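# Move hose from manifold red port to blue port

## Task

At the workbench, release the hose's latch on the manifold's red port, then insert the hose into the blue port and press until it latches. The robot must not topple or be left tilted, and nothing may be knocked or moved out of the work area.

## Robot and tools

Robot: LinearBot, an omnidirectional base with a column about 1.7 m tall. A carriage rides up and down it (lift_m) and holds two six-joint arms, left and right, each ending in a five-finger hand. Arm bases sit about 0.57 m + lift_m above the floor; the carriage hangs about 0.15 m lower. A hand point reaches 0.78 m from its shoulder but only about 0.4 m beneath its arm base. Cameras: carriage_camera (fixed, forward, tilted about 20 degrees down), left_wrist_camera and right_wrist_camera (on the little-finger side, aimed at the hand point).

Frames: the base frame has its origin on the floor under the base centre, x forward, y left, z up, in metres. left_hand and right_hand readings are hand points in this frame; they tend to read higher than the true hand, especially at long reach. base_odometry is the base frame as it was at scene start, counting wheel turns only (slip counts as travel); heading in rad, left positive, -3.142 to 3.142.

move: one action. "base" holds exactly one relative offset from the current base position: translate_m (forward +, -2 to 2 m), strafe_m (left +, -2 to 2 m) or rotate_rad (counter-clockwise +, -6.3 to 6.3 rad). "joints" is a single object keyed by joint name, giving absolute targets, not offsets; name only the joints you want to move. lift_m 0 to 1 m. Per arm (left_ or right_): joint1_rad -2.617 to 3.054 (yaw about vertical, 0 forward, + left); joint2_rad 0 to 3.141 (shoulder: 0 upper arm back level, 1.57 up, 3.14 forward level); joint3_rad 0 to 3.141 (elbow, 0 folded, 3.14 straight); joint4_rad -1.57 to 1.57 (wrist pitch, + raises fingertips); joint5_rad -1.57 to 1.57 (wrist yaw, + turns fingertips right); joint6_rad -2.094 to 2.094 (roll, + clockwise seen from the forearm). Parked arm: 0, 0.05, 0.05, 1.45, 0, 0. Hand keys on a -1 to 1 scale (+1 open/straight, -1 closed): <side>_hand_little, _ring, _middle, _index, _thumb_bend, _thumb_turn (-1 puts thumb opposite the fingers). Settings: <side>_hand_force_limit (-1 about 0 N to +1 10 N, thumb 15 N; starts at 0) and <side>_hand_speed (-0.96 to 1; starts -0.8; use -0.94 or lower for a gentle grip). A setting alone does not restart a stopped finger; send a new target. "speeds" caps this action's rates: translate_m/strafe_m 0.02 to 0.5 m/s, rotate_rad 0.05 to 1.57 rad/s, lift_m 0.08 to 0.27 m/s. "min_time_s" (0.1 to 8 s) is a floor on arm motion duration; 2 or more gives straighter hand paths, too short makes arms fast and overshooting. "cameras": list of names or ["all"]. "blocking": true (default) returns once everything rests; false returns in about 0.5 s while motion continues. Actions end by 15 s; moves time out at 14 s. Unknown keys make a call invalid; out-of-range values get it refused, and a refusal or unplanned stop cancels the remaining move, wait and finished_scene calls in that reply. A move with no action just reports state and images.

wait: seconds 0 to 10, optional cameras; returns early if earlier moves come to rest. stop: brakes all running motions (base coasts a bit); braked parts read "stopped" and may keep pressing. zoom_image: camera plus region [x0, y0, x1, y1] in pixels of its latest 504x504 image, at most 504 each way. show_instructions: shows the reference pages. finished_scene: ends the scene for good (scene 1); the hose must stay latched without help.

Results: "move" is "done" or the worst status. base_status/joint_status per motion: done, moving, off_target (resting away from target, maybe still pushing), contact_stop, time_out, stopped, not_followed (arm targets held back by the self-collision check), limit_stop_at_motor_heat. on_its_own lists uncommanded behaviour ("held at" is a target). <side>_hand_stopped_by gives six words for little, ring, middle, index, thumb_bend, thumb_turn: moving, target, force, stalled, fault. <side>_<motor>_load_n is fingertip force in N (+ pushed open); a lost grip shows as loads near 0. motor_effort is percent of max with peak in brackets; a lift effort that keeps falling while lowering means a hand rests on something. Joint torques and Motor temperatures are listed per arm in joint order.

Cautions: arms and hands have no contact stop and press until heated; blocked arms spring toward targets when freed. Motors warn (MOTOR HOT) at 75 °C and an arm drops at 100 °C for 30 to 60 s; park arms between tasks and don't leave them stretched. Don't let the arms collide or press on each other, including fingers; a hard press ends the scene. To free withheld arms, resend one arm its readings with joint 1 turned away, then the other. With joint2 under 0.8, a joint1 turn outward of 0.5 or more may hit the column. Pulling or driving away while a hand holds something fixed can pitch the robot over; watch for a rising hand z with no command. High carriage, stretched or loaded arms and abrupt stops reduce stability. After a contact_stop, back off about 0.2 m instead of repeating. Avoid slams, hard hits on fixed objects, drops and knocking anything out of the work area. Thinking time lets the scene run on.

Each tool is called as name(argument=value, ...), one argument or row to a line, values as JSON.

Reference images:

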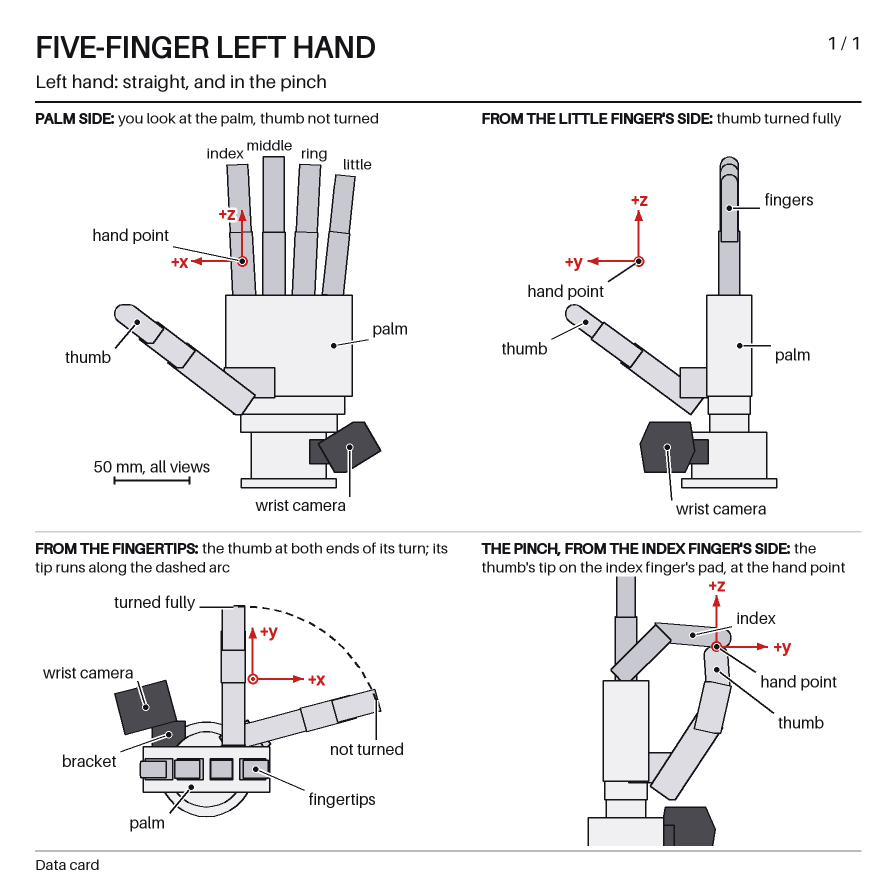

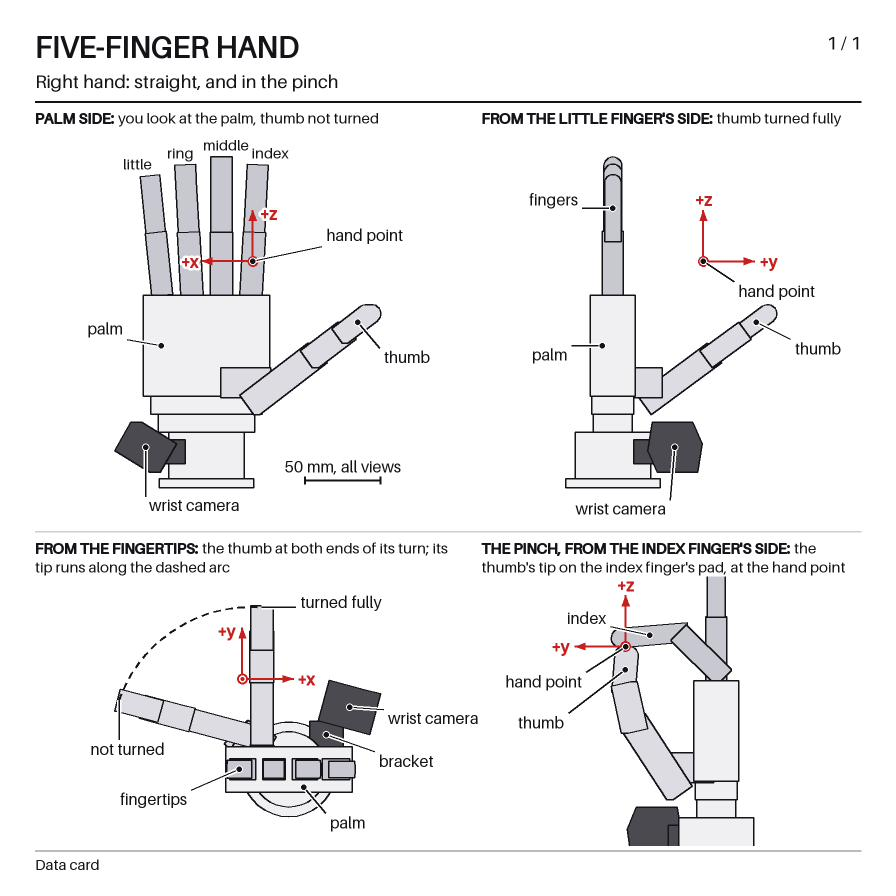

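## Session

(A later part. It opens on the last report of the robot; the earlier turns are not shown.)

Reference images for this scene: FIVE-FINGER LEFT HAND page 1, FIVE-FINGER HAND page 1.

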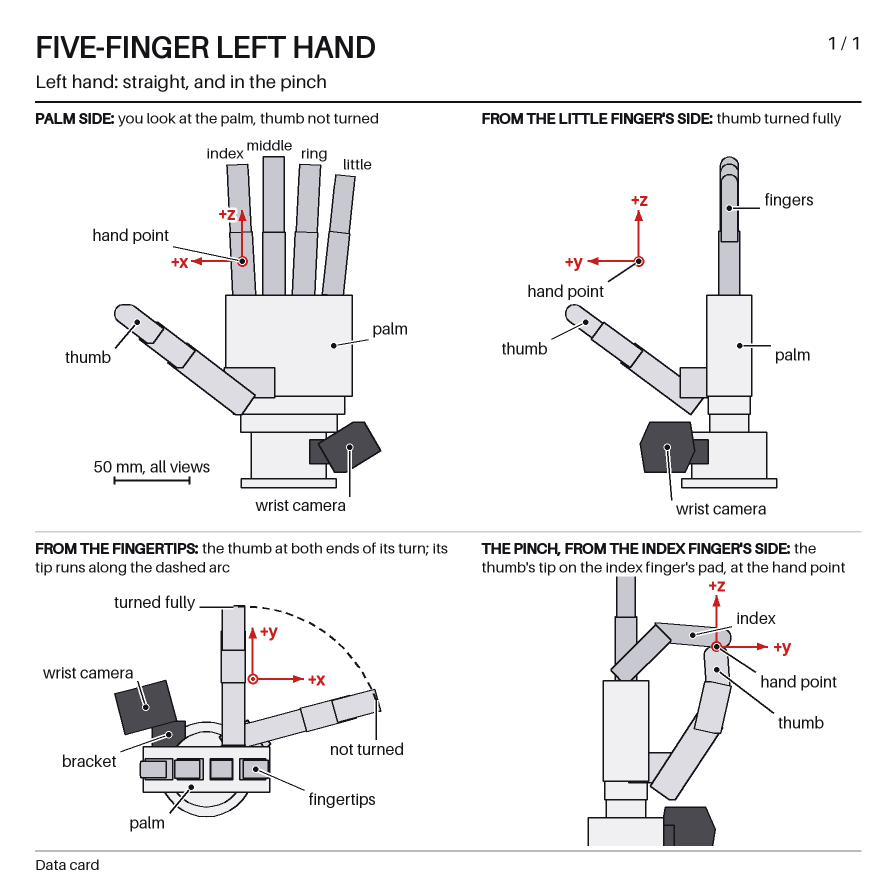

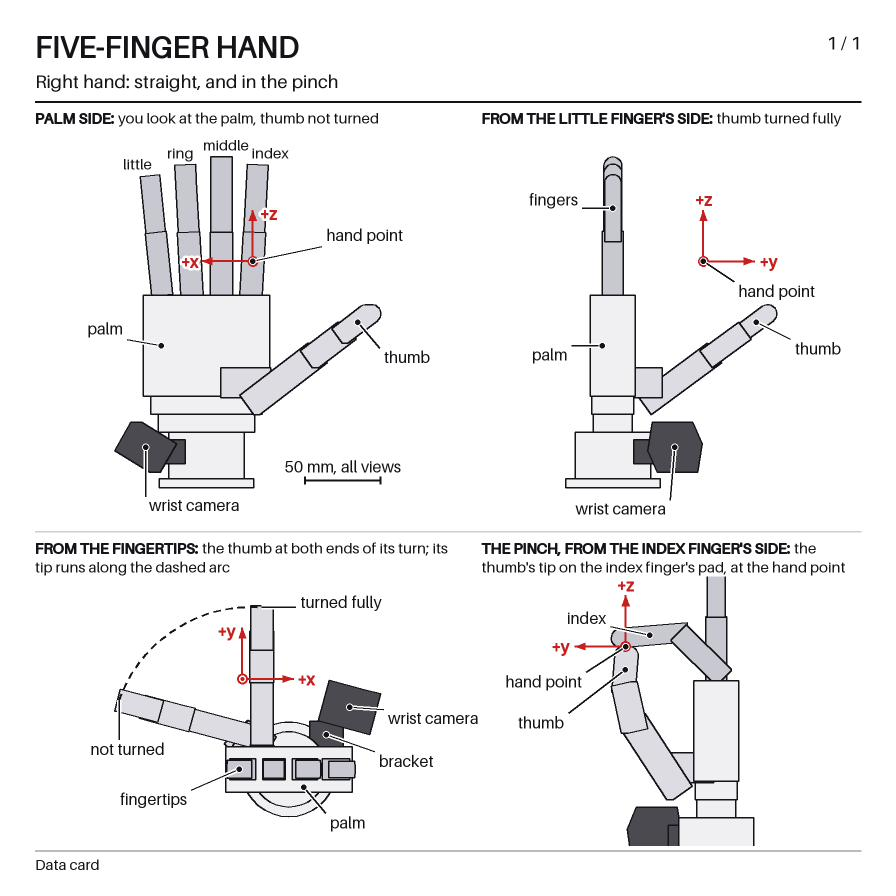

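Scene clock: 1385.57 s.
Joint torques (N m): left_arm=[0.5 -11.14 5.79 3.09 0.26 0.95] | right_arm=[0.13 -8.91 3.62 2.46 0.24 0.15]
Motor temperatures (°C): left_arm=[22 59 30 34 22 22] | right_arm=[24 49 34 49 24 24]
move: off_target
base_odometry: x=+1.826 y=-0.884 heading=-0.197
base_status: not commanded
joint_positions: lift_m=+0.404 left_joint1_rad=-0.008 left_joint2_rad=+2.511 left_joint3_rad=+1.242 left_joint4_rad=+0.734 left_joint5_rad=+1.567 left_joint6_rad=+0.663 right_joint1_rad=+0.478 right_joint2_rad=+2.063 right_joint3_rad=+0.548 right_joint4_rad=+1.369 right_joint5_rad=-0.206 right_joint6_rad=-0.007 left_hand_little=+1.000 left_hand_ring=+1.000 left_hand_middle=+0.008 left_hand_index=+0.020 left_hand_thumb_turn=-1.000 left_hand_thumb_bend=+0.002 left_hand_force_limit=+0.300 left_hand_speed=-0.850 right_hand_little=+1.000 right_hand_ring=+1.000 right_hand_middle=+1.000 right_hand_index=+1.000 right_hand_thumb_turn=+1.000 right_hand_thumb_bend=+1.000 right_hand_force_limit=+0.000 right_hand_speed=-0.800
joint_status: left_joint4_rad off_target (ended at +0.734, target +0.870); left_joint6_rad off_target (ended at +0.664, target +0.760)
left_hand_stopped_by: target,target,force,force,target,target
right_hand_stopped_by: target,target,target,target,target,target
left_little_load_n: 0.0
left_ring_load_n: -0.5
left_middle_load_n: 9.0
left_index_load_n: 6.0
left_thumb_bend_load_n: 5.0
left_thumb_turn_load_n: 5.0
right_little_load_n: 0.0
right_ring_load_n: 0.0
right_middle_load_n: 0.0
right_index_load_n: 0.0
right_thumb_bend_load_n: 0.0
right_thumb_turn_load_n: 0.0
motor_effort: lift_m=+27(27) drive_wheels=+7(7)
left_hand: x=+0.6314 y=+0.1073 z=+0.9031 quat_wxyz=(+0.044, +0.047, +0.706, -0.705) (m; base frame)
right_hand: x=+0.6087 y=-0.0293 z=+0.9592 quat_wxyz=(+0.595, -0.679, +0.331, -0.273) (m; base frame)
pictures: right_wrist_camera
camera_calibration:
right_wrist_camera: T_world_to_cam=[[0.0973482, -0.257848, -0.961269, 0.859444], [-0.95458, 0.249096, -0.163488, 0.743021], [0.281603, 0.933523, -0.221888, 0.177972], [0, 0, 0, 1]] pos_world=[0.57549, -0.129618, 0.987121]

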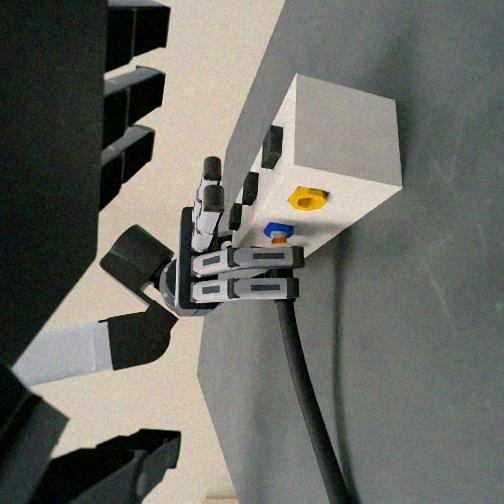

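move(
  joints={"left_joint3_rad": 1.295, "left_joint2_rad": 2.52, "left_joint4_rad": 0.92, "left_joint6_rad": 0.79},
  cameras=["right_wrist_camera"],
)

zoom_image(
  camera="right_wrist_camera",
  region=[250, 190, 300, 255],
)

Scene clock: 1395.33 s.
Joint torques (N m): left_arm=[0.43 -11.18 8.66 3.3 0.2 1.16] | right_arm=[0.09 -8.88 3.6 2.46 0.23 0.15]
Motor temperatures (°C): left_arm=[22 61 30 37 22 23] | right_arm=[24 49 33 49 24 24]
move: off_target
base_odometry: x=+1.826 y=-0.884 heading=-0.197
base_status: not commanded
joint_positions: lift_m=+0.404 left_joint1_rad=-0.009 left_joint2_rad=+2.518 left_joint3_rad=+1.242 left_joint4_rad=+0.765 left_joint5_rad=+1.567 left_joint6_rad=+0.677 right_joint1_rad=+0.478 right_joint2_rad=+2.063 right_joint3_rad=+0.548 right_joint4_rad=+1.369 right_joint5_rad=-0.206 right_joint6_rad=-0.007 left_hand_little=+1.000 left_hand_ring=+1.000 left_hand_middle=+0.008 left_hand_index=+0.020 left_hand_thumb_turn=-1.000 left_hand_thumb_bend=+0.002 left_hand_force_limit=+0.300 left_hand_speed=-0.850 right_hand_little=+1.000 right_hand_ring=+1.000 right_hand_middle=+1.000 right_hand_index=+1.000 right_hand_thumb_turn=+1.000 right_hand_thumb_bend=+1.000 right_hand_force_limit=+0.000 right_hand_speed=-0.800
joint_status: left_joint4_rad off_target (ended at +0.766, target +0.920); left_joint6_rad off_target (ended at +0.677, target +0.790); the others done
left_hand_stopped_by: target,target,force,force,target,target
right_hand_stopped_by: target,target,target,target,target,target
left_little_load_n: 0.0
left_ring_load_n: 0.0
left_middle_load_n: 9.5
left_index_load_n: 6.5
left_thumb_bend_load_n: 4.0
left_thumb_turn_load_n: 6.0
right_little_load_n: -0.5
right_ring_load_n: 0.0
right_middle_load_n: 0.0
right_index_load_n: 0.0
right_thumb_bend_load_n: 0.0
right_thumb_turn_load_n: -0.5
motor_effort: lift_m=+27(27) drive_wheels=+7(8)
left_hand: x=+0.6340 y=+0.1071 z=+0.9012 quat_wxyz=(+0.057, +0.061, +0.705, -0.704) (m; base frame)
right_hand: x=+0.6087 y=-0.0293 z=+0.9592 quat_wxyz=(+0.595, -0.679, +0.331, -0.273) (m; base frame)
pictures: right_wrist_camera
camera_calibration:
right_wrist_camera: T_world_to_cam=[[0.0973482, -0.257848, -0.961269, 0.859444], [-0.95458, 0.249096, -0.163488, 0.743021], [0.281603, 0.933523, -0.221888, 0.177972], [0, 0, 0, 1]] pos_world=[0.57549, -0.129618, 0.987121]

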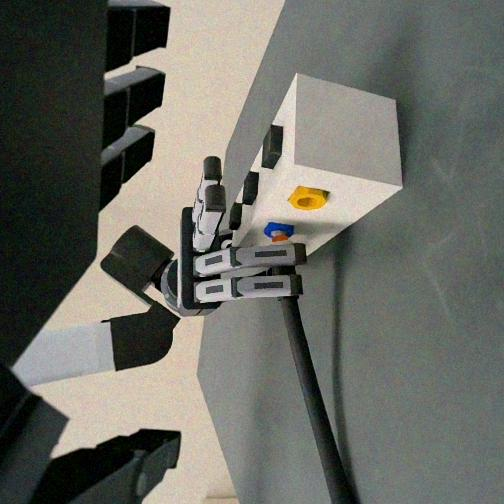

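Scaled by 7.754.

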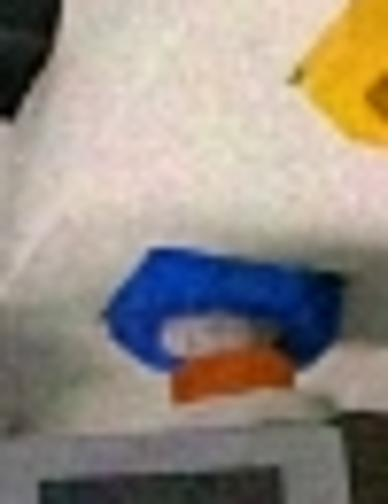

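move(
  joints={"lift_m": 0.4075},
  cameras=["right_wrist_camera"],
)

zoom_image(
  camera="right_wrist_camera",
  region=[250, 190, 300, 255],
)

Scene clock: 1401.60 s.
Joint torques (N m): left_arm=[0.64 -11.63 8.66 3.21 0.24 1.03] | right_arm=[0.1 -8.66 3.64 2.45 0.24 0.15]
Motor temperatures (°C): left_arm=[22 62 31 39 22 23] | right_arm=[24 49 33 49 24 24]
move: done
base_odometry: x=+1.826 y=-0.884 heading=-0.197
base_status: not commanded
joint_positions: lift_m=+0.407 left_joint1_rad=-0.009 left_joint2_rad=+2.527 left_joint3_rad=+1.242 left_joint4_rad=+0.773 left_joint5_rad=+1.567 left_joint6_rad=+0.686 right_joint1_rad=+0.478 right_joint2_rad=+2.061 right_joint3_rad=+0.548 right_joint4_rad=+1.371 right_joint5_rad=-0.206 right_joint6_rad=-0.007 left_hand_little=+1.000 left_hand_ring=+1.000 left_hand_middle=+0.008 left_hand_index=+0.020 left_hand_thumb_turn=-1.000 left_hand_thumb_bend=+0.002 left_hand_force_limit=+0.300 left_hand_speed=-0.850 right_hand_little=+1.000 right_hand_ring=+1.000 right_hand_middle=+1.000 right_hand_index=+1.000 right_hand_thumb_turn=+1.000 right_hand_thumb_bend=+1.000 right_hand_force_limit=+0.000 right_hand_speed=-0.800
joint_status: all done
left_hand_stopped_by: target,target,force,force,target,target
right_hand_stopped_by: target,target,target,target,target,target
left_little_load_n: 0.0
left_ring_load_n: 0.0
left_middle_load_n: 8.5
left_index_load_n: 6.5
left_thumb_bend_load_n: 5.0
left_thumb_turn_load_n: 6.0
right_little_load_n: 0.0
right_ring_load_n: 0.0
right_middle_load_n: -0.5
right_index_load_n: 0.0
right_thumb_bend_load_n: 0.0
right_thumb_turn_load_n: 0.0
motor_effort: lift_m=+35(39) drive_wheels=+8(8)
left_hand: x=+0.6340 y=+0.1071 z=+0.9013 quat_wxyz=(+0.060, +0.063, +0.705, -0.704) (m; base frame)
right_hand: x=+0.6091 y=-0.0291 z=+0.9640 quat_wxyz=(+0.596, -0.678, +0.330, -0.274) (m; base frame)
pictures: right_wrist_camera
camera_calibration:
right_wrist_camera: T_world_to_cam=[[0.101198, -0.255817, -0.961414, 0.862075], [-0.95391, 0.249474, -0.16679, 0.746975], [0.282515, 0.933981, -0.21878, 0.175274], [0, 0, 0, 1]] pos_world=[0.575789, -0.129519, 0.991745]

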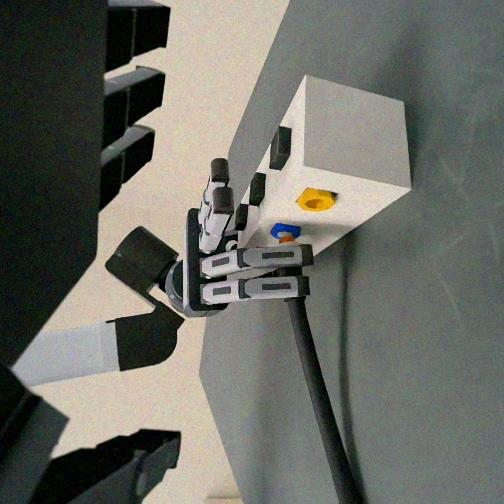

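Scaled by 7.754.

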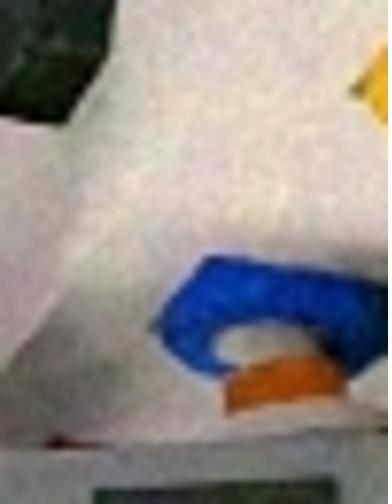

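move(
  cameras=["left_wrist_camera"],
)

zoom_image(
  camera="left_wrist_camera",
  region=[100, 60, 300, 260],
)

Scene clock: 1408.43 s.
Joint torques (N m): left_arm=[0.5 -11.71 8.77 3.24 0.24 1.03] | right_arm=[0.13 -8.73 3.64 2.44 0.24 0.15]
Motor temperatures (°C): left_arm=[22 63 31 39 22 23] | right_arm=[24 49 33 49 24 24]
base_odometry: x=+1.826 y=-0.884 heading=-0.197
base_status: not commanded
joint_positions: lift_m=+0.407 left_joint1_rad=-0.009 left_joint2_rad=+2.527 left_joint3_rad=+1.242 left_joint4_rad=+0.773 left_joint5_rad=+1.567 left_joint6_rad=+0.686 right_joint1_rad=+0.478 right_joint2_rad=+2.061 right_joint3_rad=+0.548 right_joint4_rad=+1.371 right_joint5_rad=-0.206 right_joint6_rad=-0.007 left_hand_little=+1.000 left_hand_ring=+1.000 left_hand_middle=+0.008 left_hand_index=+0.020 left_hand_thumb_turn=-1.000 left_hand_thumb_bend=+0.002 left_hand_force_limit=+0.300 left_hand_speed=-0.850 right_hand_little=+1.000 right_hand_ring=+1.000 right_hand_middle=+1.000 right_hand_index=+1.000 right_hand_thumb_turn=+1.000 right_hand_thumb_bend=+1.000 right_hand_force_limit=+0.000 right_hand_speed=-0.800
joint_status: all done
left_hand_stopped_by: target,target,force,force,target,target
right_hand_stopped_by: target,target,target,target,target,target
left_little_load_n: 0.0
left_ring_load_n: 0.0
left_middle_load_n: 8.5
left_index_load_n: 6.5
left_thumb_bend_load_n: 5.0
left_thumb_turn_load_n: 6.0
right_little_load_n: 0.0
right_ring_load_n: 0.0
right_middle_load_n: 0.0
right_index_load_n: 0.0
right_thumb_bend_load_n: 0.0
right_thumb_turn_load_n: 0.0
motor_effort: lift_m=+34(39) drive_wheels=+8(8)
left_hand: x=+0.6340 y=+0.1071 z=+0.9013 quat_wxyz=(+0.060, +0.063, +0.705, -0.704) (m; base frame)
right_hand: x=+0.6091 y=-0.0291 z=+0.9640 quat_wxyz=(+0.596, -0.678, +0.330, -0.274) (m; base frame)
pictures: left_wrist_camera
camera_calibration:
left_wrist_camera: T_world_to_cam=[[-0.41643, -0.00537359, 0.909152, -0.555101], [-0.786549, 0.503666, -0.357296, 0.770841], [-0.455989, -0.863881, -0.213968, 0.692524], [0, 0, 0, 1]] pos_world=[0.690927, 0.207029, 0.928267]

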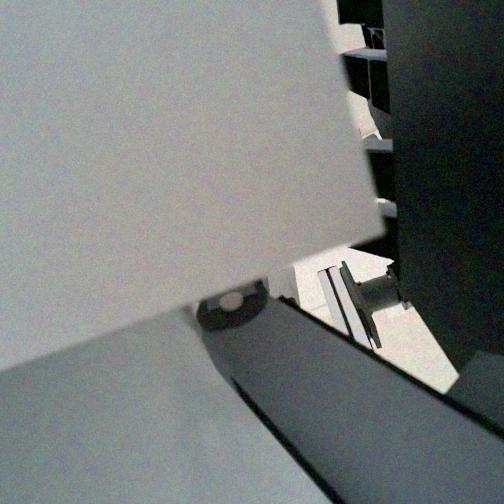

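Scaled by 2.520.

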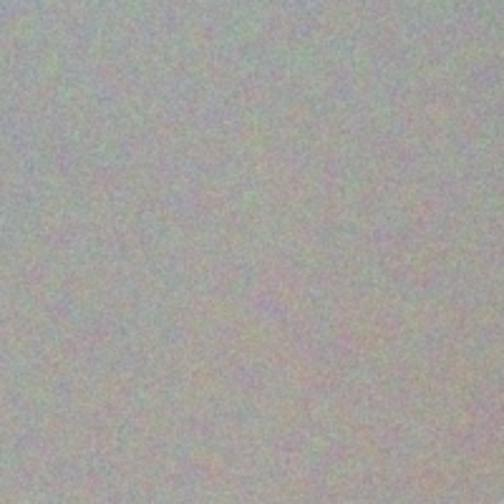

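move(
  joints={"left_joint2_rad": 2.487},
  cameras=["right_wrist_camera"],
)

zoom_image(
  camera="right_wrist_camera",
  region=[255, 190, 315, 260],
)

Scene clock: 1431.70 s.
Joint torques (N m): left_arm=[0.5 -14.2 8.55 3.21 0.23 1.06] | right_arm=[0.12 -8.7 3.62 2.44 0.24 0.15]
Motor temperatures (°C): left_arm=[22 64 32 40 22 24] | right_arm=[24 48 33 48 24 24]
move: done
base_odometry: x=+1.826 y=-0.884 heading=-0.197
base_status: not commanded
joint_positions: lift_m=+0.407 left_joint1_rad=-0.009 left_joint2_rad=+2.527 left_joint3_rad=+1.242 left_joint4_rad=+0.773 left_joint5_rad=+1.567 left_joint6_rad=+0.686 right_joint1_rad=+0.478 right_joint2_rad=+2.061 right_joint3_rad=+0.548 right_joint4_rad=+1.371 right_joint5_rad=-0.206 right_joint6_rad=-0.007 left_hand_little=+1.000 left_hand_ring=+1.000 left_hand_middle=+0.008 left_hand_index=+0.020 left_hand_thumb_turn=-1.000 left_hand_thumb_bend=+0.002 left_hand_force_limit=+0.300 left_hand_speed=-0.850 right_hand_little=+1.000 right_hand_ring=+1.000 right_hand_middle=+1.000 right_hand_index=+1.000 right_hand_thumb_turn=+1.000 right_hand_thumb_bend=+1.000 right_hand_force_limit=+0.000 right_hand_speed=-0.800
joint_status: all done
left_hand_stopped_by: target,target,force,force,target,target
right_hand_stopped_by: target,target,target,target,target,target
left_little_load_n: 0.0
left_ring_load_n: 0.0
left_middle_load_n: 8.5
left_index_load_n: 6.5
left_thumb_bend_load_n: 5.0
left_thumb_turn_load_n: 6.5
right_little_load_n: 0.0
right_ring_load_n: -0.5
right_middle_load_n: 0.0
right_index_load_n: 0.0
right_thumb_bend_load_n: 0.0
right_thumb_turn_load_n: 0.0
motor_effort: lift_m=+34(35) drive_wheels=+8(8)
left_hand: x=+0.6340 y=+0.1071 z=+0.9013 quat_wxyz=(+0.060, +0.063, +0.705, -0.704) (m; base frame)
right_hand: x=+0.6091 y=-0.0291 z=+0.9640 quat_wxyz=(+0.596, -0.678, +0.330, -0.274) (m; base frame)
pictures: right_wrist_camera
camera_calibration:
right_wrist_camera: T_world_to_cam=[[0.101198, -0.255817, -0.961414, 0.862075], [-0.95391, 0.249474, -0.16679, 0.746975], [0.282515, 0.933981, -0.21878, 0.175274], [0, 0, 0, 1]] pos_world=[0.575789, -0.129519, 0.991745]

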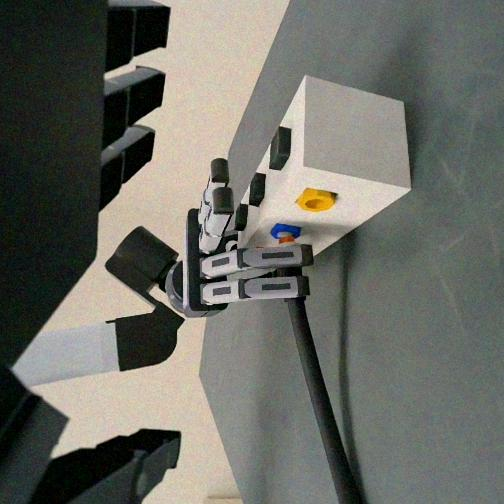

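Scaled by 7.200.

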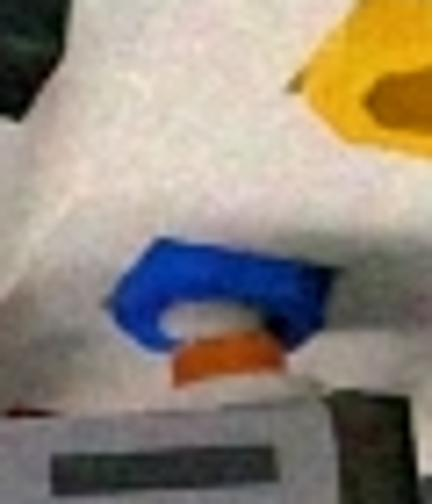

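move(
  joints={"left_joint2_rad": 2.470},
  cameras=["right_wrist_camera"],
)

zoom_image(
  camera="right_wrist_camera",
  region=[255, 190, 315, 260],
)

Scene clock: 1437.33 s.
Joint torques (N m): left_arm=[0.58 -15.5 8.59 3.21 0.26 1] | right_arm=[0.16 -8.7 3.63 2.45 0.24 0.15]
Motor temperatures (°C): left_arm=[22 66 33 40 22 24] | right_arm=[24 48 33 48 24 24]
move: done
base_odometry: x=+1.826 y=-0.884 heading=-0.197
base_status: not commanded
joint_positions: lift_m=+0.407 left_joint1_rad=-0.009 left_joint2_rad=+2.527 left_joint3_rad=+1.242 left_joint4_rad=+0.773 left_joint5_rad=+1.567 left_joint6_rad=+0.686 right_joint1_rad=+0.478 right_joint2_rad=+2.061 right_joint3_rad=+0.548 right_joint4_rad=+1.371 right_joint5_rad=-0.206 right_joint6_rad=-0.007 left_hand_little=+1.000 left_hand_ring=+1.000 left_hand_middle=+0.008 left_hand_index=+0.020 left_hand_thumb_turn=-1.000 left_hand_thumb_bend=+0.002 left_hand_force_limit=+0.300 left_hand_speed=-0.850 right_hand_little=+1.000 right_hand_ring=+1.000 right_hand_middle=+1.000 right_hand_index=+1.000 right_hand_thumb_turn=+1.000 right_hand_thumb_bend=+1.000 right_hand_force_limit=+0.000 right_hand_speed=-0.800
joint_status: all done
left_hand_stopped_by: target,target,force,force,target,target
right_hand_stopped_by: target,target,target,target,target,target
left_little_load_n: 0.0
left_ring_load_n: 0.0
left_middle_load_n: 9.0
left_index_load_n: 7.0
left_thumb_bend_load_n: 5.0
left_thumb_turn_load_n: 6.0
right_little_load_n: -0.5
right_ring_load_n: 0.0
right_middle_load_n: 0.0
right_index_load_n: 0.0
right_thumb_bend_load_n: 0.0
right_thumb_turn_load_n: -0.5
motor_effort: lift_m=+35(35) drive_wheels=+8(8)
left_hand: x=+0.6340 y=+0.1071 z=+0.9013 quat_wxyz=(+0.060, +0.063, +0.705, -0.704) (m; base frame)
right_hand: x=+0.6091 y=-0.0291 z=+0.9640 quat_wxyz=(+0.596, -0.678, +0.330, -0.274) (m; base frame)
pictures: right_wrist_camera
camera_calibration:
right_wrist_camera: T_world_to_cam=[[0.101198, -0.255817, -0.961414, 0.862075], [-0.95391, 0.249474, -0.16679, 0.746975], [0.282515, 0.933981, -0.21878, 0.175274], [0, 0, 0, 1]] pos_world=[0.575789, -0.129519, 0.991745]

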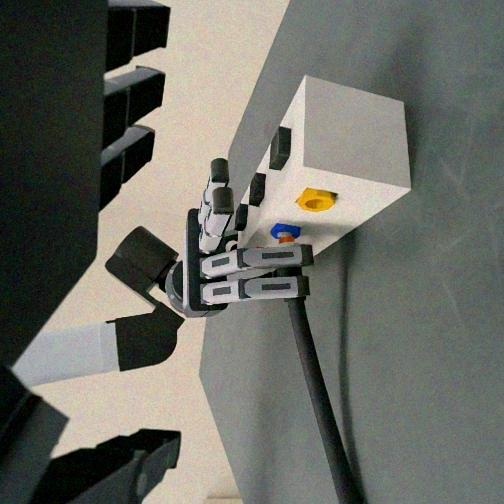

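Scaled by 7.200.

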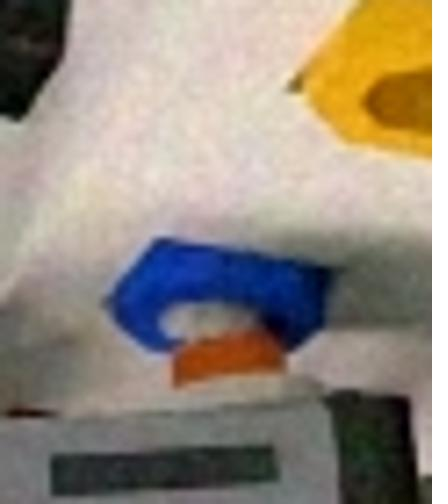

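move(
  joints={"lift_m": 0.411},
  cameras=["right_wrist_camera"],
)

zoom_image(
  camera="right_wrist_camera",
  region=[260, 190, 320, 260],
)

Scene clock: 1441.20 s.
Joint torques (N m): left_arm=[0.29 -15.54 8.34 3.28 0.27 0.94] | right_arm=[0.16 -8.65 3.66 2.44 0.24 0.15]
Motor temperatures (°C): left_arm=[22 68 33 40 22 24] | right_arm=[24 48 33 48 24 24]
move: done
base_odometry: x=+1.826 y=-0.884 heading=-0.197
base_status: not commanded
joint_positions: lift_m=+0.411 left_joint1_rad=-0.009 left_joint2_rad=+2.527 left_joint3_rad=+1.242 left_joint4_rad=+0.773 left_joint5_rad=+1.567 left_joint6_rad=+0.696 right_joint1_rad=+0.478 right_joint2_rad=+2.060 right_joint3_rad=+0.548 right_joint4_rad=+1.373 right_joint5_rad=-0.206 right_joint6_rad=-0.007 left_hand_little=+1.000 left_hand_ring=+1.000 left_hand_middle=+0.008 left_hand_index=+0.020 left_hand_thumb_turn=-1.000 left_hand_thumb_bend=+0.003 left_hand_force_limit=+0.300 left_hand_speed=-0.850 right_hand_little=+1.000 right_hand_ring=+1.000 right_hand_middle=+1.000 right_hand_index=+1.000 right_hand_thumb_turn=+1.000 right_hand_thumb_bend=+1.000 right_hand_force_limit=+0.000 right_hand_speed=-0.800
joint_status: all done
left_hand_stopped_by: target,target,force,force,target,target
right_hand_stopped_by: target,target,target,target,target,target
left_little_load_n: 0.0
left_ring_load_n: 0.0
left_middle_load_n: 6.5
left_index_load_n: 6.5
left_thumb_bend_load_n: 6.5
left_thumb_turn_load_n: 6.5
right_little_load_n: -0.5
right_ring_load_n: 0.0
right_middle_load_n: 0.0
right_index_load_n: 0.0
right_thumb_bend_load_n: 0.0
right_thumb_turn_load_n: 0.0
motor_effort: lift_m=+35(39) drive_wheels=+8(8)
left_hand: x=+0.6345 y=+0.1071 z=+0.9045 quat_wxyz=(+0.063, +0.067, +0.705, -0.704) (m; base frame)
right_hand: x=+0.6093 y=-0.0290 z=+0.9682 quat_wxyz=(+0.597, -0.678, +0.330, -0.275) (m; base frame)
pictures: right_wrist_camera
camera_calibration:
right_wrist_camera: T_world_to_cam=[[0.103201, -0.254783, -0.961476, 0.864894], [-0.953569, 0.249626, -0.168501, 0.749225], [0.282941, 0.934223, -0.217191, 0.174213], [0, 0, 0, 1]] pos_world=[0.575888, -0.12942, 0.995658]

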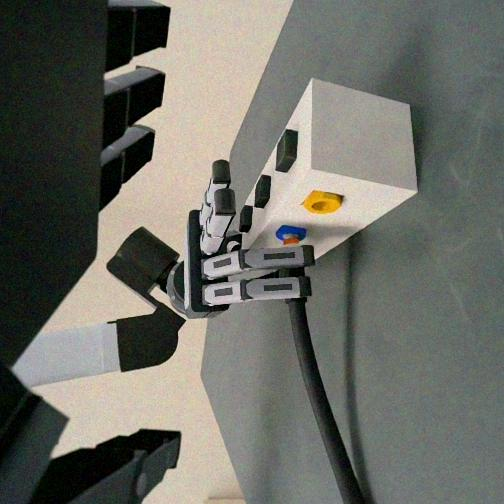

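Scaled by 7.200.

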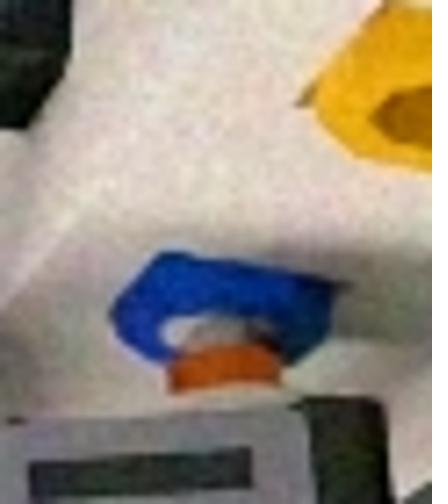

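move(
  joints={"lift_m": 0.4125, "left_joint3_rad": 1.33, "left_joint4_rad": 0.96, "left_joint6_rad": 0.81},
  cameras=["right_wrist_camera"],
)

zoom_image(
  camera="right_wrist_camera",
  region=[260, 190, 320, 260],
)

Scene clock: 1447.07 s.
Joint torques (N m): left_arm=[0.44 -15.54 11.75 3.65 0.22 1.1] | right_arm=[0.09 -8.64 3.63 2.43 0.24 0.15]
Motor temperatures (°C): left_arm=[22 70 33 41 22 24] | right_arm=[24 48 33 48 24 24]
move: off_target
base_odometry: x=+1.826 y=-0.884 heading=-0.197
base_status: not commanded
joint_positions: lift_m=+0.412 left_joint1_rad=-0.009 left_joint2_rad=+2.527 left_joint3_rad=+1.242 left_joint4_rad=+0.783 left_joint5_rad=+1.567 left_joint6_rad=+0.702 right_joint1_rad=+0.478 right_joint2_rad=+2.060 right_joint3_rad=+0.548 right_joint4_rad=+1.372 right_joint5_rad=-0.206 right_joint6_rad=-0.007 left_hand_little=+1.000 left_hand_ring=+1.000 left_hand_middle=+0.008 left_hand_index=+0.020 left_hand_thumb_turn=-1.000 left_hand_thumb_bend=+0.003 left_hand_force_limit=+0.300 left_hand_speed=-0.850 right_hand_little=+1.000 right_hand_ring=+1.000 right_hand_middle=+1.000 right_hand_index=+1.000 right_hand_thumb_turn=+1.000 right_hand_thumb_bend=+1.000 right_hand_force_limit=+0.000 right_hand_speed=-0.800
joint_status: left_joint3_rad off_target (ended at +1.242, target +1.330); left_joint4_rad off_target (ended at +0.782, target +0.960); left_joint6_rad off_target (ended at +0.702, target +0.810); the others done
left_hand_stopped_by: target,target,force,force,target,target
right_hand_stopped_by: target,target,target,target,target,target
left_little_load_n: 0.0
left_ring_load_n: 0.0
left_middle_load_n: 4.5
left_index_load_n: 7.0
left_thumb_bend_load_n: 6.0
left_thumb_turn_load_n: 6.5
right_little_load_n: 0.0
right_ring_load_n: 0.0
right_middle_load_n: 0.0
right_index_load_n: -0.5
right_thumb_bend_load_n: 0.0
right_thumb_turn_load_n: 0.0
motor_effort: lift_m=+36(40) drive_wheels=+8(8)
left_hand: x=+0.6359 y=+0.1071 z=+0.9063 quat_wxyz=(+0.068, +0.072, +0.704, -0.703) (m; base frame)
right_hand: x=+0.6093 y=-0.0290 z=+0.9695 quat_wxyz=(+0.597, -0.678, +0.330, -0.275) (m; base frame)
pictures: right_wrist_camera
camera_calibration:
right_wrist_camera: T_world_to_cam=[[0.102565, -0.255212, -0.96143, 0.866501], [-0.953669, 0.249588, -0.167991, 0.749004], [0.282835, 0.934116, -0.217789, 0.175159], [0, 0, 0, 1]] pos_world=[0.575888, -0.12942, 0.997053]

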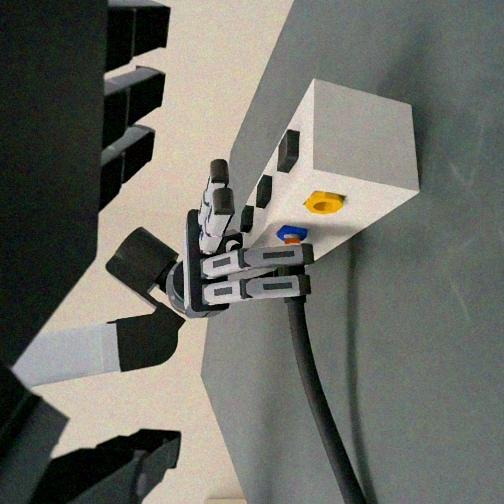

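Scaled by 7.200.

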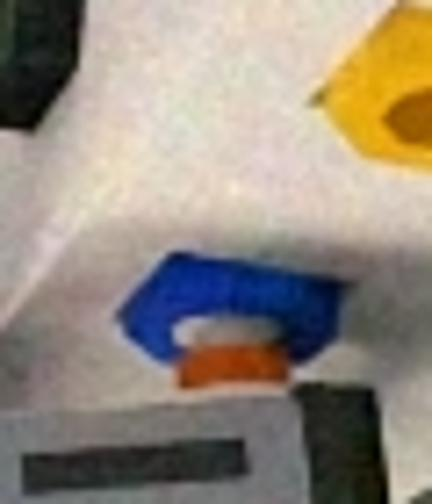

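move(
  base={"translate_m": 0.006},
  joints={"left_joint2_rad": 2.505},
  speeds={"translate_m": 0.02},
  cameras=["right_wrist_camera"],
)

zoom_image(
  camera="right_wrist_camera",
  region=[260, 195, 320, 265],
)

Scene clock: 1453.53 s.
Joint torques (N m): left_arm=[0.76 -12.86 11.78 3.63 0.17 1.23] | right_arm=[0.12 -8.66 3.66 2.44 0.24 0.15]
Motor temperatures (°C): left_arm=[22 72 34 45 22 24] | right_arm=[24 49 33 48 24 24]
move: done
base_odometry: x=+1.832 y=-0.885 heading=-0.198
base_status: done
joint_positions: lift_m=+0.412 left_joint1_rad=-0.009 left_joint2_rad=+2.527 left_joint3_rad=+1.242 left_joint4_rad=+0.774 left_joint5_rad=+1.567 left_joint6_rad=+0.683 right_joint1_rad=+0.478 right_joint2_rad=+2.060 right_joint3_rad=+0.548 right_joint4_rad=+1.372 right_joint5_rad=-0.206 right_joint6_rad=-0.007 left_hand_little=+1.000 left_hand_ring=+1.000 left_hand_middle=+0.008 left_hand_index=+0.020 left_hand_thumb_turn=-0.999 left_hand_thumb_bend=+0.001 left_hand_force_limit=+0.300 left_hand_speed=-0.850 right_hand_little=+1.000 right_hand_ring=+1.000 right_hand_middle=+1.000 right_hand_index=+1.000 right_hand_thumb_turn=+1.000 right_hand_thumb_bend=+1.000 right_hand_force_limit=+0.000 right_hand_speed=-0.800
joint_status: all done
left_hand_stopped_by: target,target,force,force,target,target
right_hand_stopped_by: target,target,target,target,target,target
left_little_load_n: 0.0
left_ring_load_n: 0.0
left_middle_load_n: 5.5
left_index_load_n: 9.5
left_thumb_bend_load_n: 2.5
left_thumb_turn_load_n: 7.5
right_little_load_n: 0.0
right_ring_load_n: 0.0
right_middle_load_n: -0.5
right_index_load_n: 0.0
right_thumb_bend_load_n: 0.5
right_thumb_turn_load_n: -0.5
motor_effort: lift_m=+35(36) drive_wheels=+8(15)
left_hand: x=+0.6338 y=+0.1071 z=+0.9063 quat_wxyz=(+0.059, +0.063, +0.705, -0.704) (m; base frame)
right_hand: x=+0.6093 y=-0.0291 z=+0.9695 quat_wxyz=(+0.597, -0.678, +0.330, -0.275) (m; base frame)
pictures: right_wrist_camera
camera_calibration:
right_wrist_camera: T_world_to_cam=[[0.102486, -0.255248, -0.961429, 0.866515], [-0.953588, 0.249895, -0.167994, 0.749027], [0.283137, 0.934024, -0.217791, 0.175069], [0, 0, 0, 1]] pos_world=[0.575889, -0.129521, 0.997053]

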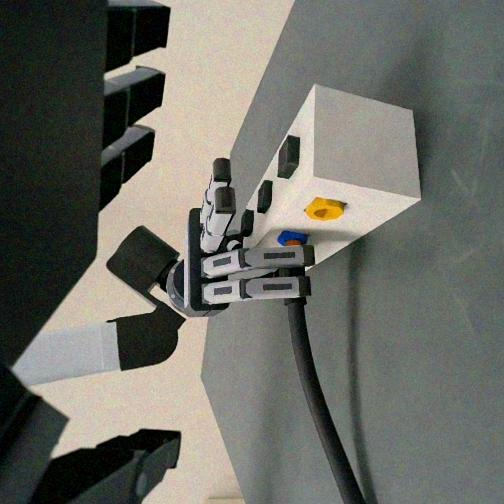

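Scaled by 7.200.

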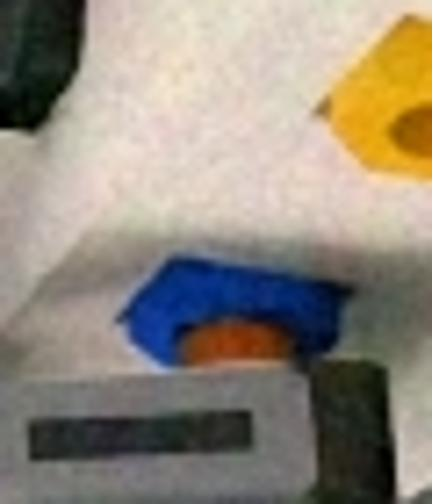

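move(
  base={"translate_m": 0.005},
  speeds={"translate_m": 0.02},
  cameras=["right_wrist_camera"],
)

zoom_image(
  camera="right_wrist_camera",
  region=[250, 195, 330, 275],
)

Scene clock: 1457.77 s.
Joint torques (N m): left_arm=[0.18 -12.86 11.85 3.73 0.21 1.44] | right_arm=[0.17 -8.68 3.64 2.43 0.23 0.15]
Motor temperatures (°C): left_arm=[22 72 34 45 22 24] | right_arm=[24 49 33 48 24 24]
move: done
base_odometry: x=+1.836 y=-0.886 heading=-0.198
base_status: done
joint_positions: lift_m=+0.412 left_joint1_rad=-0.009 left_joint2_rad=+2.527 left_joint3_rad=+1.242 left_joint4_rad=+0.769 left_joint5_rad=+1.567 left_joint6_rad=+0.665 right_joint1_rad=+0.478 right_joint2_rad=+2.060 right_joint3_rad=+0.548 right_joint4_rad=+1.372 right_joint5_rad=-0.206 right_joint6_rad=-0.007 left_hand_little=+1.000 left_hand_ring=+1.000 left_hand_middle=+0.008 left_hand_index=+0.020 left_hand_thumb_turn=-0.999 left_hand_thumb_bend=+0.000 left_hand_force_limit=+0.300 left_hand_speed=-0.850 right_hand_little=+1.000 right_hand_ring=+1.000 right_hand_middle=+1.000 right_hand_index=+1.000 right_hand_thumb_turn=+1.000 right_hand_thumb_bend=+1.000 right_hand_force_limit=+0.000 right_hand_speed=-0.800
joint_status: not commanded
left_hand_stopped_by: target,target,force,force,target,target
right_hand_stopped_by: target,target,target,target,target,target
left_little_load_n: 0.0
left_ring_load_n: 0.0
left_middle_load_n: 5.0
left_index_load_n: 11.5
left_thumb_bend_load_n: 1.0
left_thumb_turn_load_n: 8.0
right_little_load_n: 0.0
right_ring_load_n: 0.0
right_middle_load_n: 0.0
right_index_load_n: 0.0
right_thumb_bend_load_n: 0.0
right_thumb_turn_load_n: 0.0
motor_effort: lift_m=+35(35) drive_wheels=+8(15)
left_hand: x=+0.6322 y=+0.1071 z=+0.9065 quat_wxyz=(+0.051, +0.054, +0.706, -0.705) (m; base frame)
right_hand: x=+0.6094 y=-0.0291 z=+0.9695 quat_wxyz=(+0.597, -0.678, +0.330, -0.275) (m; base frame)
pictures: right_wrist_camera
camera_calibration:
right_wrist_camera: T_world_to_cam=[[0.102379, -0.255287, -0.96143, 0.866572], [-0.953483, 0.250298, -0.167994, 0.74902], [0.28353, 0.933905, -0.217787, 0.174824], [0, 0, 0, 1]] pos_world=[0.575891, -0.129523, 0.997053]

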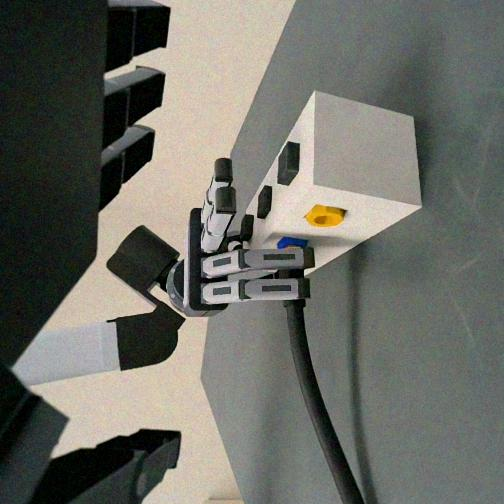

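Scaled by 6.300.

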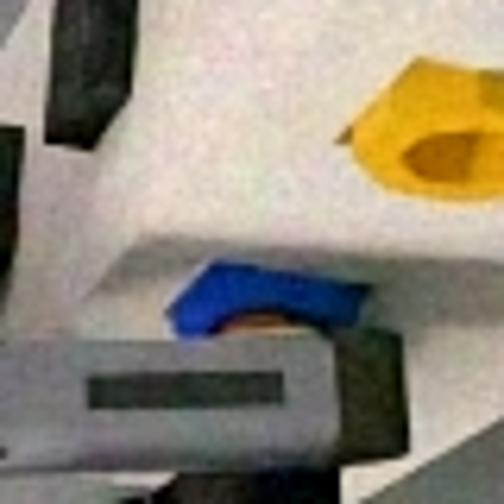

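move(
  base={"translate_m": 0.005},
  joints={"left_joint4_rad": 1.0, "left_joint6_rad": 0.86},
  speeds={"translate_m": 0.02},
  cameras=["right_wrist_camera", "left_wrist_camera"],
)

zoom_image(
  camera="right_wrist_camera",
  region=[250, 195, 330, 275],
)

Scene clock: 1465.97 s.
Joint torques (N m): left_arm=[0.4 -12.96 11.78 4.25 0.26 1.98] | right_arm=[0.09 -8.66 3.6 2.44 0.23 0.15]
Motor temperatures (°C): left_arm=[22 72 35 47 22 25] | right_arm=[24 49 33 48 24 24]
move: off_target
base_odometry: x=+1.841 y=-0.887 heading=-0.198
base_status: done
joint_positions: lift_m=+0.412 left_joint1_rad=-0.009 left_joint2_rad=+2.527 left_joint3_rad=+1.242 left_joint4_rad=+0.759 left_joint5_rad=+1.567 left_joint6_rad=+0.655 right_joint1_rad=+0.478 right_joint2_rad=+2.060 right_joint3_rad=+0.548 right_joint4_rad=+1.372 right_joint5_rad=-0.206 right_joint6_rad=-0.007 left_hand_little=+1.000 left_hand_ring=+1.000 left_hand_middle=+0.008 left_hand_index=+0.021 left_hand_thumb_turn=-0.999 left_hand_thumb_bend=-0.001 left_hand_force_limit=+0.300 left_hand_speed=-0.850 right_hand_little=+1.000 right_hand_ring=+1.000 right_hand_middle=+1.000 right_hand_index=+1.000 right_hand_thumb_turn=+1.000 right_hand_thumb_bend=+1.000 right_hand_force_limit=+0.000 right_hand_speed=-0.800
joint_status: left_joint4_rad off_target (ended at +0.759, target +1.000); left_joint6_rad off_target (ended at +0.655, target +0.860)
left_hand_stopped_by: target,target,force,force,target,target
right_hand_stopped_by: target,target,target,target,target,target
left_little_load_n: 0.0
left_ring_load_n: 0.0
left_middle_load_n: 6.0
left_index_load_n: 12.0
left_thumb_bend_load_n: -1.5
left_thumb_turn_load_n: 8.5
right_little_load_n: 0.0
right_ring_load_n: 0.0
right_middle_load_n: 0.0
right_index_load_n: 0.0
right_thumb_bend_load_n: 0.0
right_thumb_turn_load_n: 0.0
motor_effort: lift_m=+34(35) drive_wheels=+8(16)
left_hand: x=+0.6305 y=+0.1071 z=+0.9065 quat_wxyz=(+0.044, +0.048, +0.706, -0.705) (m; base frame)
right_hand: x=+0.6094 y=-0.0291 z=+0.9696 quat_wxyz=(+0.597, -0.678, +0.330, -0.275) (m; base frame)
pictures: left_wrist_camera, right_wrist_camera
camera_calibration:
left_wrist_camera: T_world_to_cam=[[-0.374771, -0.00539011, 0.927102, -0.603783], [-0.801815, 0.503912, -0.321195, 0.746772], [-0.465446, -0.863738, -0.193173, 0.679129], [0, 0, 0, 1]] pos_world=[0.68859, 0.207028, 0.930817]
right_wrist_camera: T_world_to_cam=[[0.102379, -0.255287, -0.96143, 0.866668], [-0.953483, 0.250298, -0.167994, 0.749037], [0.28353, 0.933905, -0.217787, 0.174846], [0, 0, 0, 1]] pos_world=[0.575891, -0.129523, 0.997153]

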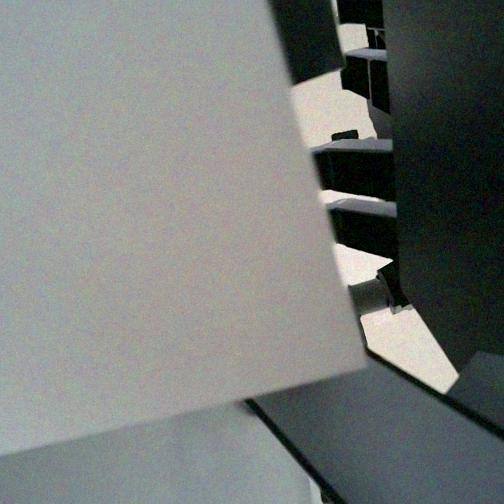

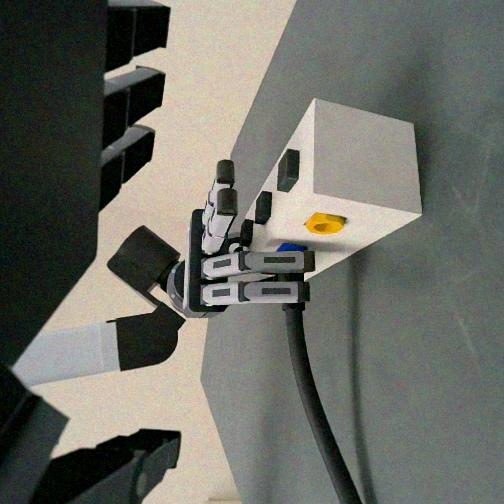

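Scaled by 6.300.

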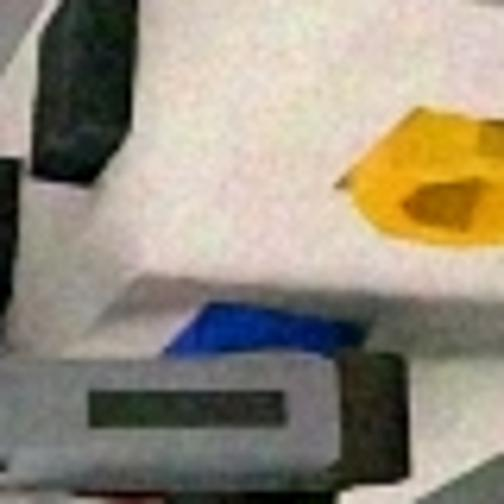

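move(
  base={"translate_m": 0.005},
  speeds={"translate_m": 0.02},
  cameras=["right_wrist_camera"],
)

zoom_image(
  camera="right_wrist_camera",
  region=[250, 195, 330, 275],
)

Scene clock: 1473.83 s.
Joint torques (N m): left_arm=[0.25 -12.71 11.69 4.53 0.26 2.28] | right_arm=[0.14 -8.66 3.64 2.44 0.22 0.15]
Motor temperatures (°C): left_arm=[22 72 36 53 22 27] | right_arm=[24 49 33 48 24 24]
move: done
base_odometry: x=+1.845 y=-0.888 heading=-0.198
base_status: done
joint_positions: lift_m=+0.412 left_joint1_rad=-0.009 left_joint2_rad=+2.526 left_joint3_rad=+1.242 left_joint4_rad=+0.734 left_joint5_rad=+1.567 left_joint6_rad=+0.630 right_joint1_rad=+0.478 right_joint2_rad=+2.060 right_joint3_rad=+0.548 right_joint4_rad=+1.372 right_joint5_rad=-0.205 right_joint6_rad=-0.007 left_hand_little=+1.000 left_hand_ring=+1.000 left_hand_middle=+0.008 left_hand_index=+0.021 left_hand_thumb_turn=-0.999 left_hand_thumb_bend=-0.001 left_hand_force_limit=+0.300 left_hand_speed=-0.850 right_hand_little=+1.000 right_hand_ring=+1.000 right_hand_middle=+1.000 right_hand_index=+1.000 right_hand_thumb_turn=+1.000 right_hand_thumb_bend=+1.000 right_hand_force_limit=+0.000 right_hand_speed=-0.800
joint_status: not commanded
left_hand_stopped_by: target,target,force,force,target,target
right_hand_stopped_by: target,target,target,target,target,target
left_little_load_n: 0.0
left_ring_load_n: 0.0
left_middle_load_n: 7.0
left_index_load_n: 12.5
left_thumb_bend_load_n: -3.5
left_thumb_turn_load_n: 7.0
right_little_load_n: 0.0
right_ring_load_n: 0.0
right_middle_load_n: 0.0
right_index_load_n: 0.0
right_thumb_bend_load_n: 0.0
right_thumb_turn_load_n: -0.5
motor_effort: lift_m=+33(34) drive_wheels=+9(17)
left_hand: x=+0.6264 y=+0.1070 z=+0.9064 quat_wxyz=(+0.026, +0.030, +0.707, -0.706) (m; base frame)
right_hand: x=+0.6095 y=-0.0292 z=+0.9697 quat_wxyz=(+0.597, -0.678, +0.330, -0.275) (m; base frame)
pictures: right_wrist_camera
camera_calibration:
right_wrist_camera: T_world_to_cam=[[0.102361, -0.255447, -0.961389, 0.866713], [-0.953369, 0.250654, -0.168107, 0.749149], [0.283919, 0.933766, -0.217878, 0.174718], [0, 0, 0, 1]] pos_world=[0.575892, -0.129524, 0.997253]

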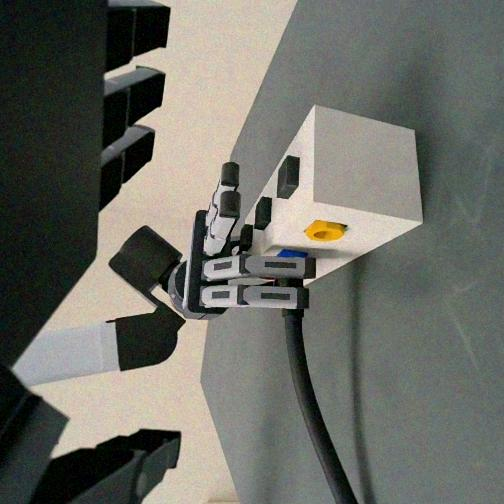

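Scaled by 6.300.

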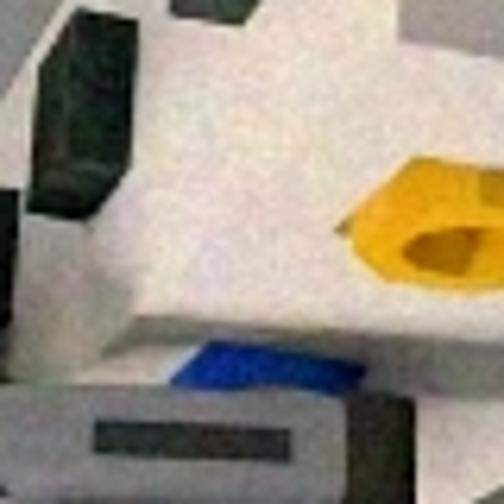

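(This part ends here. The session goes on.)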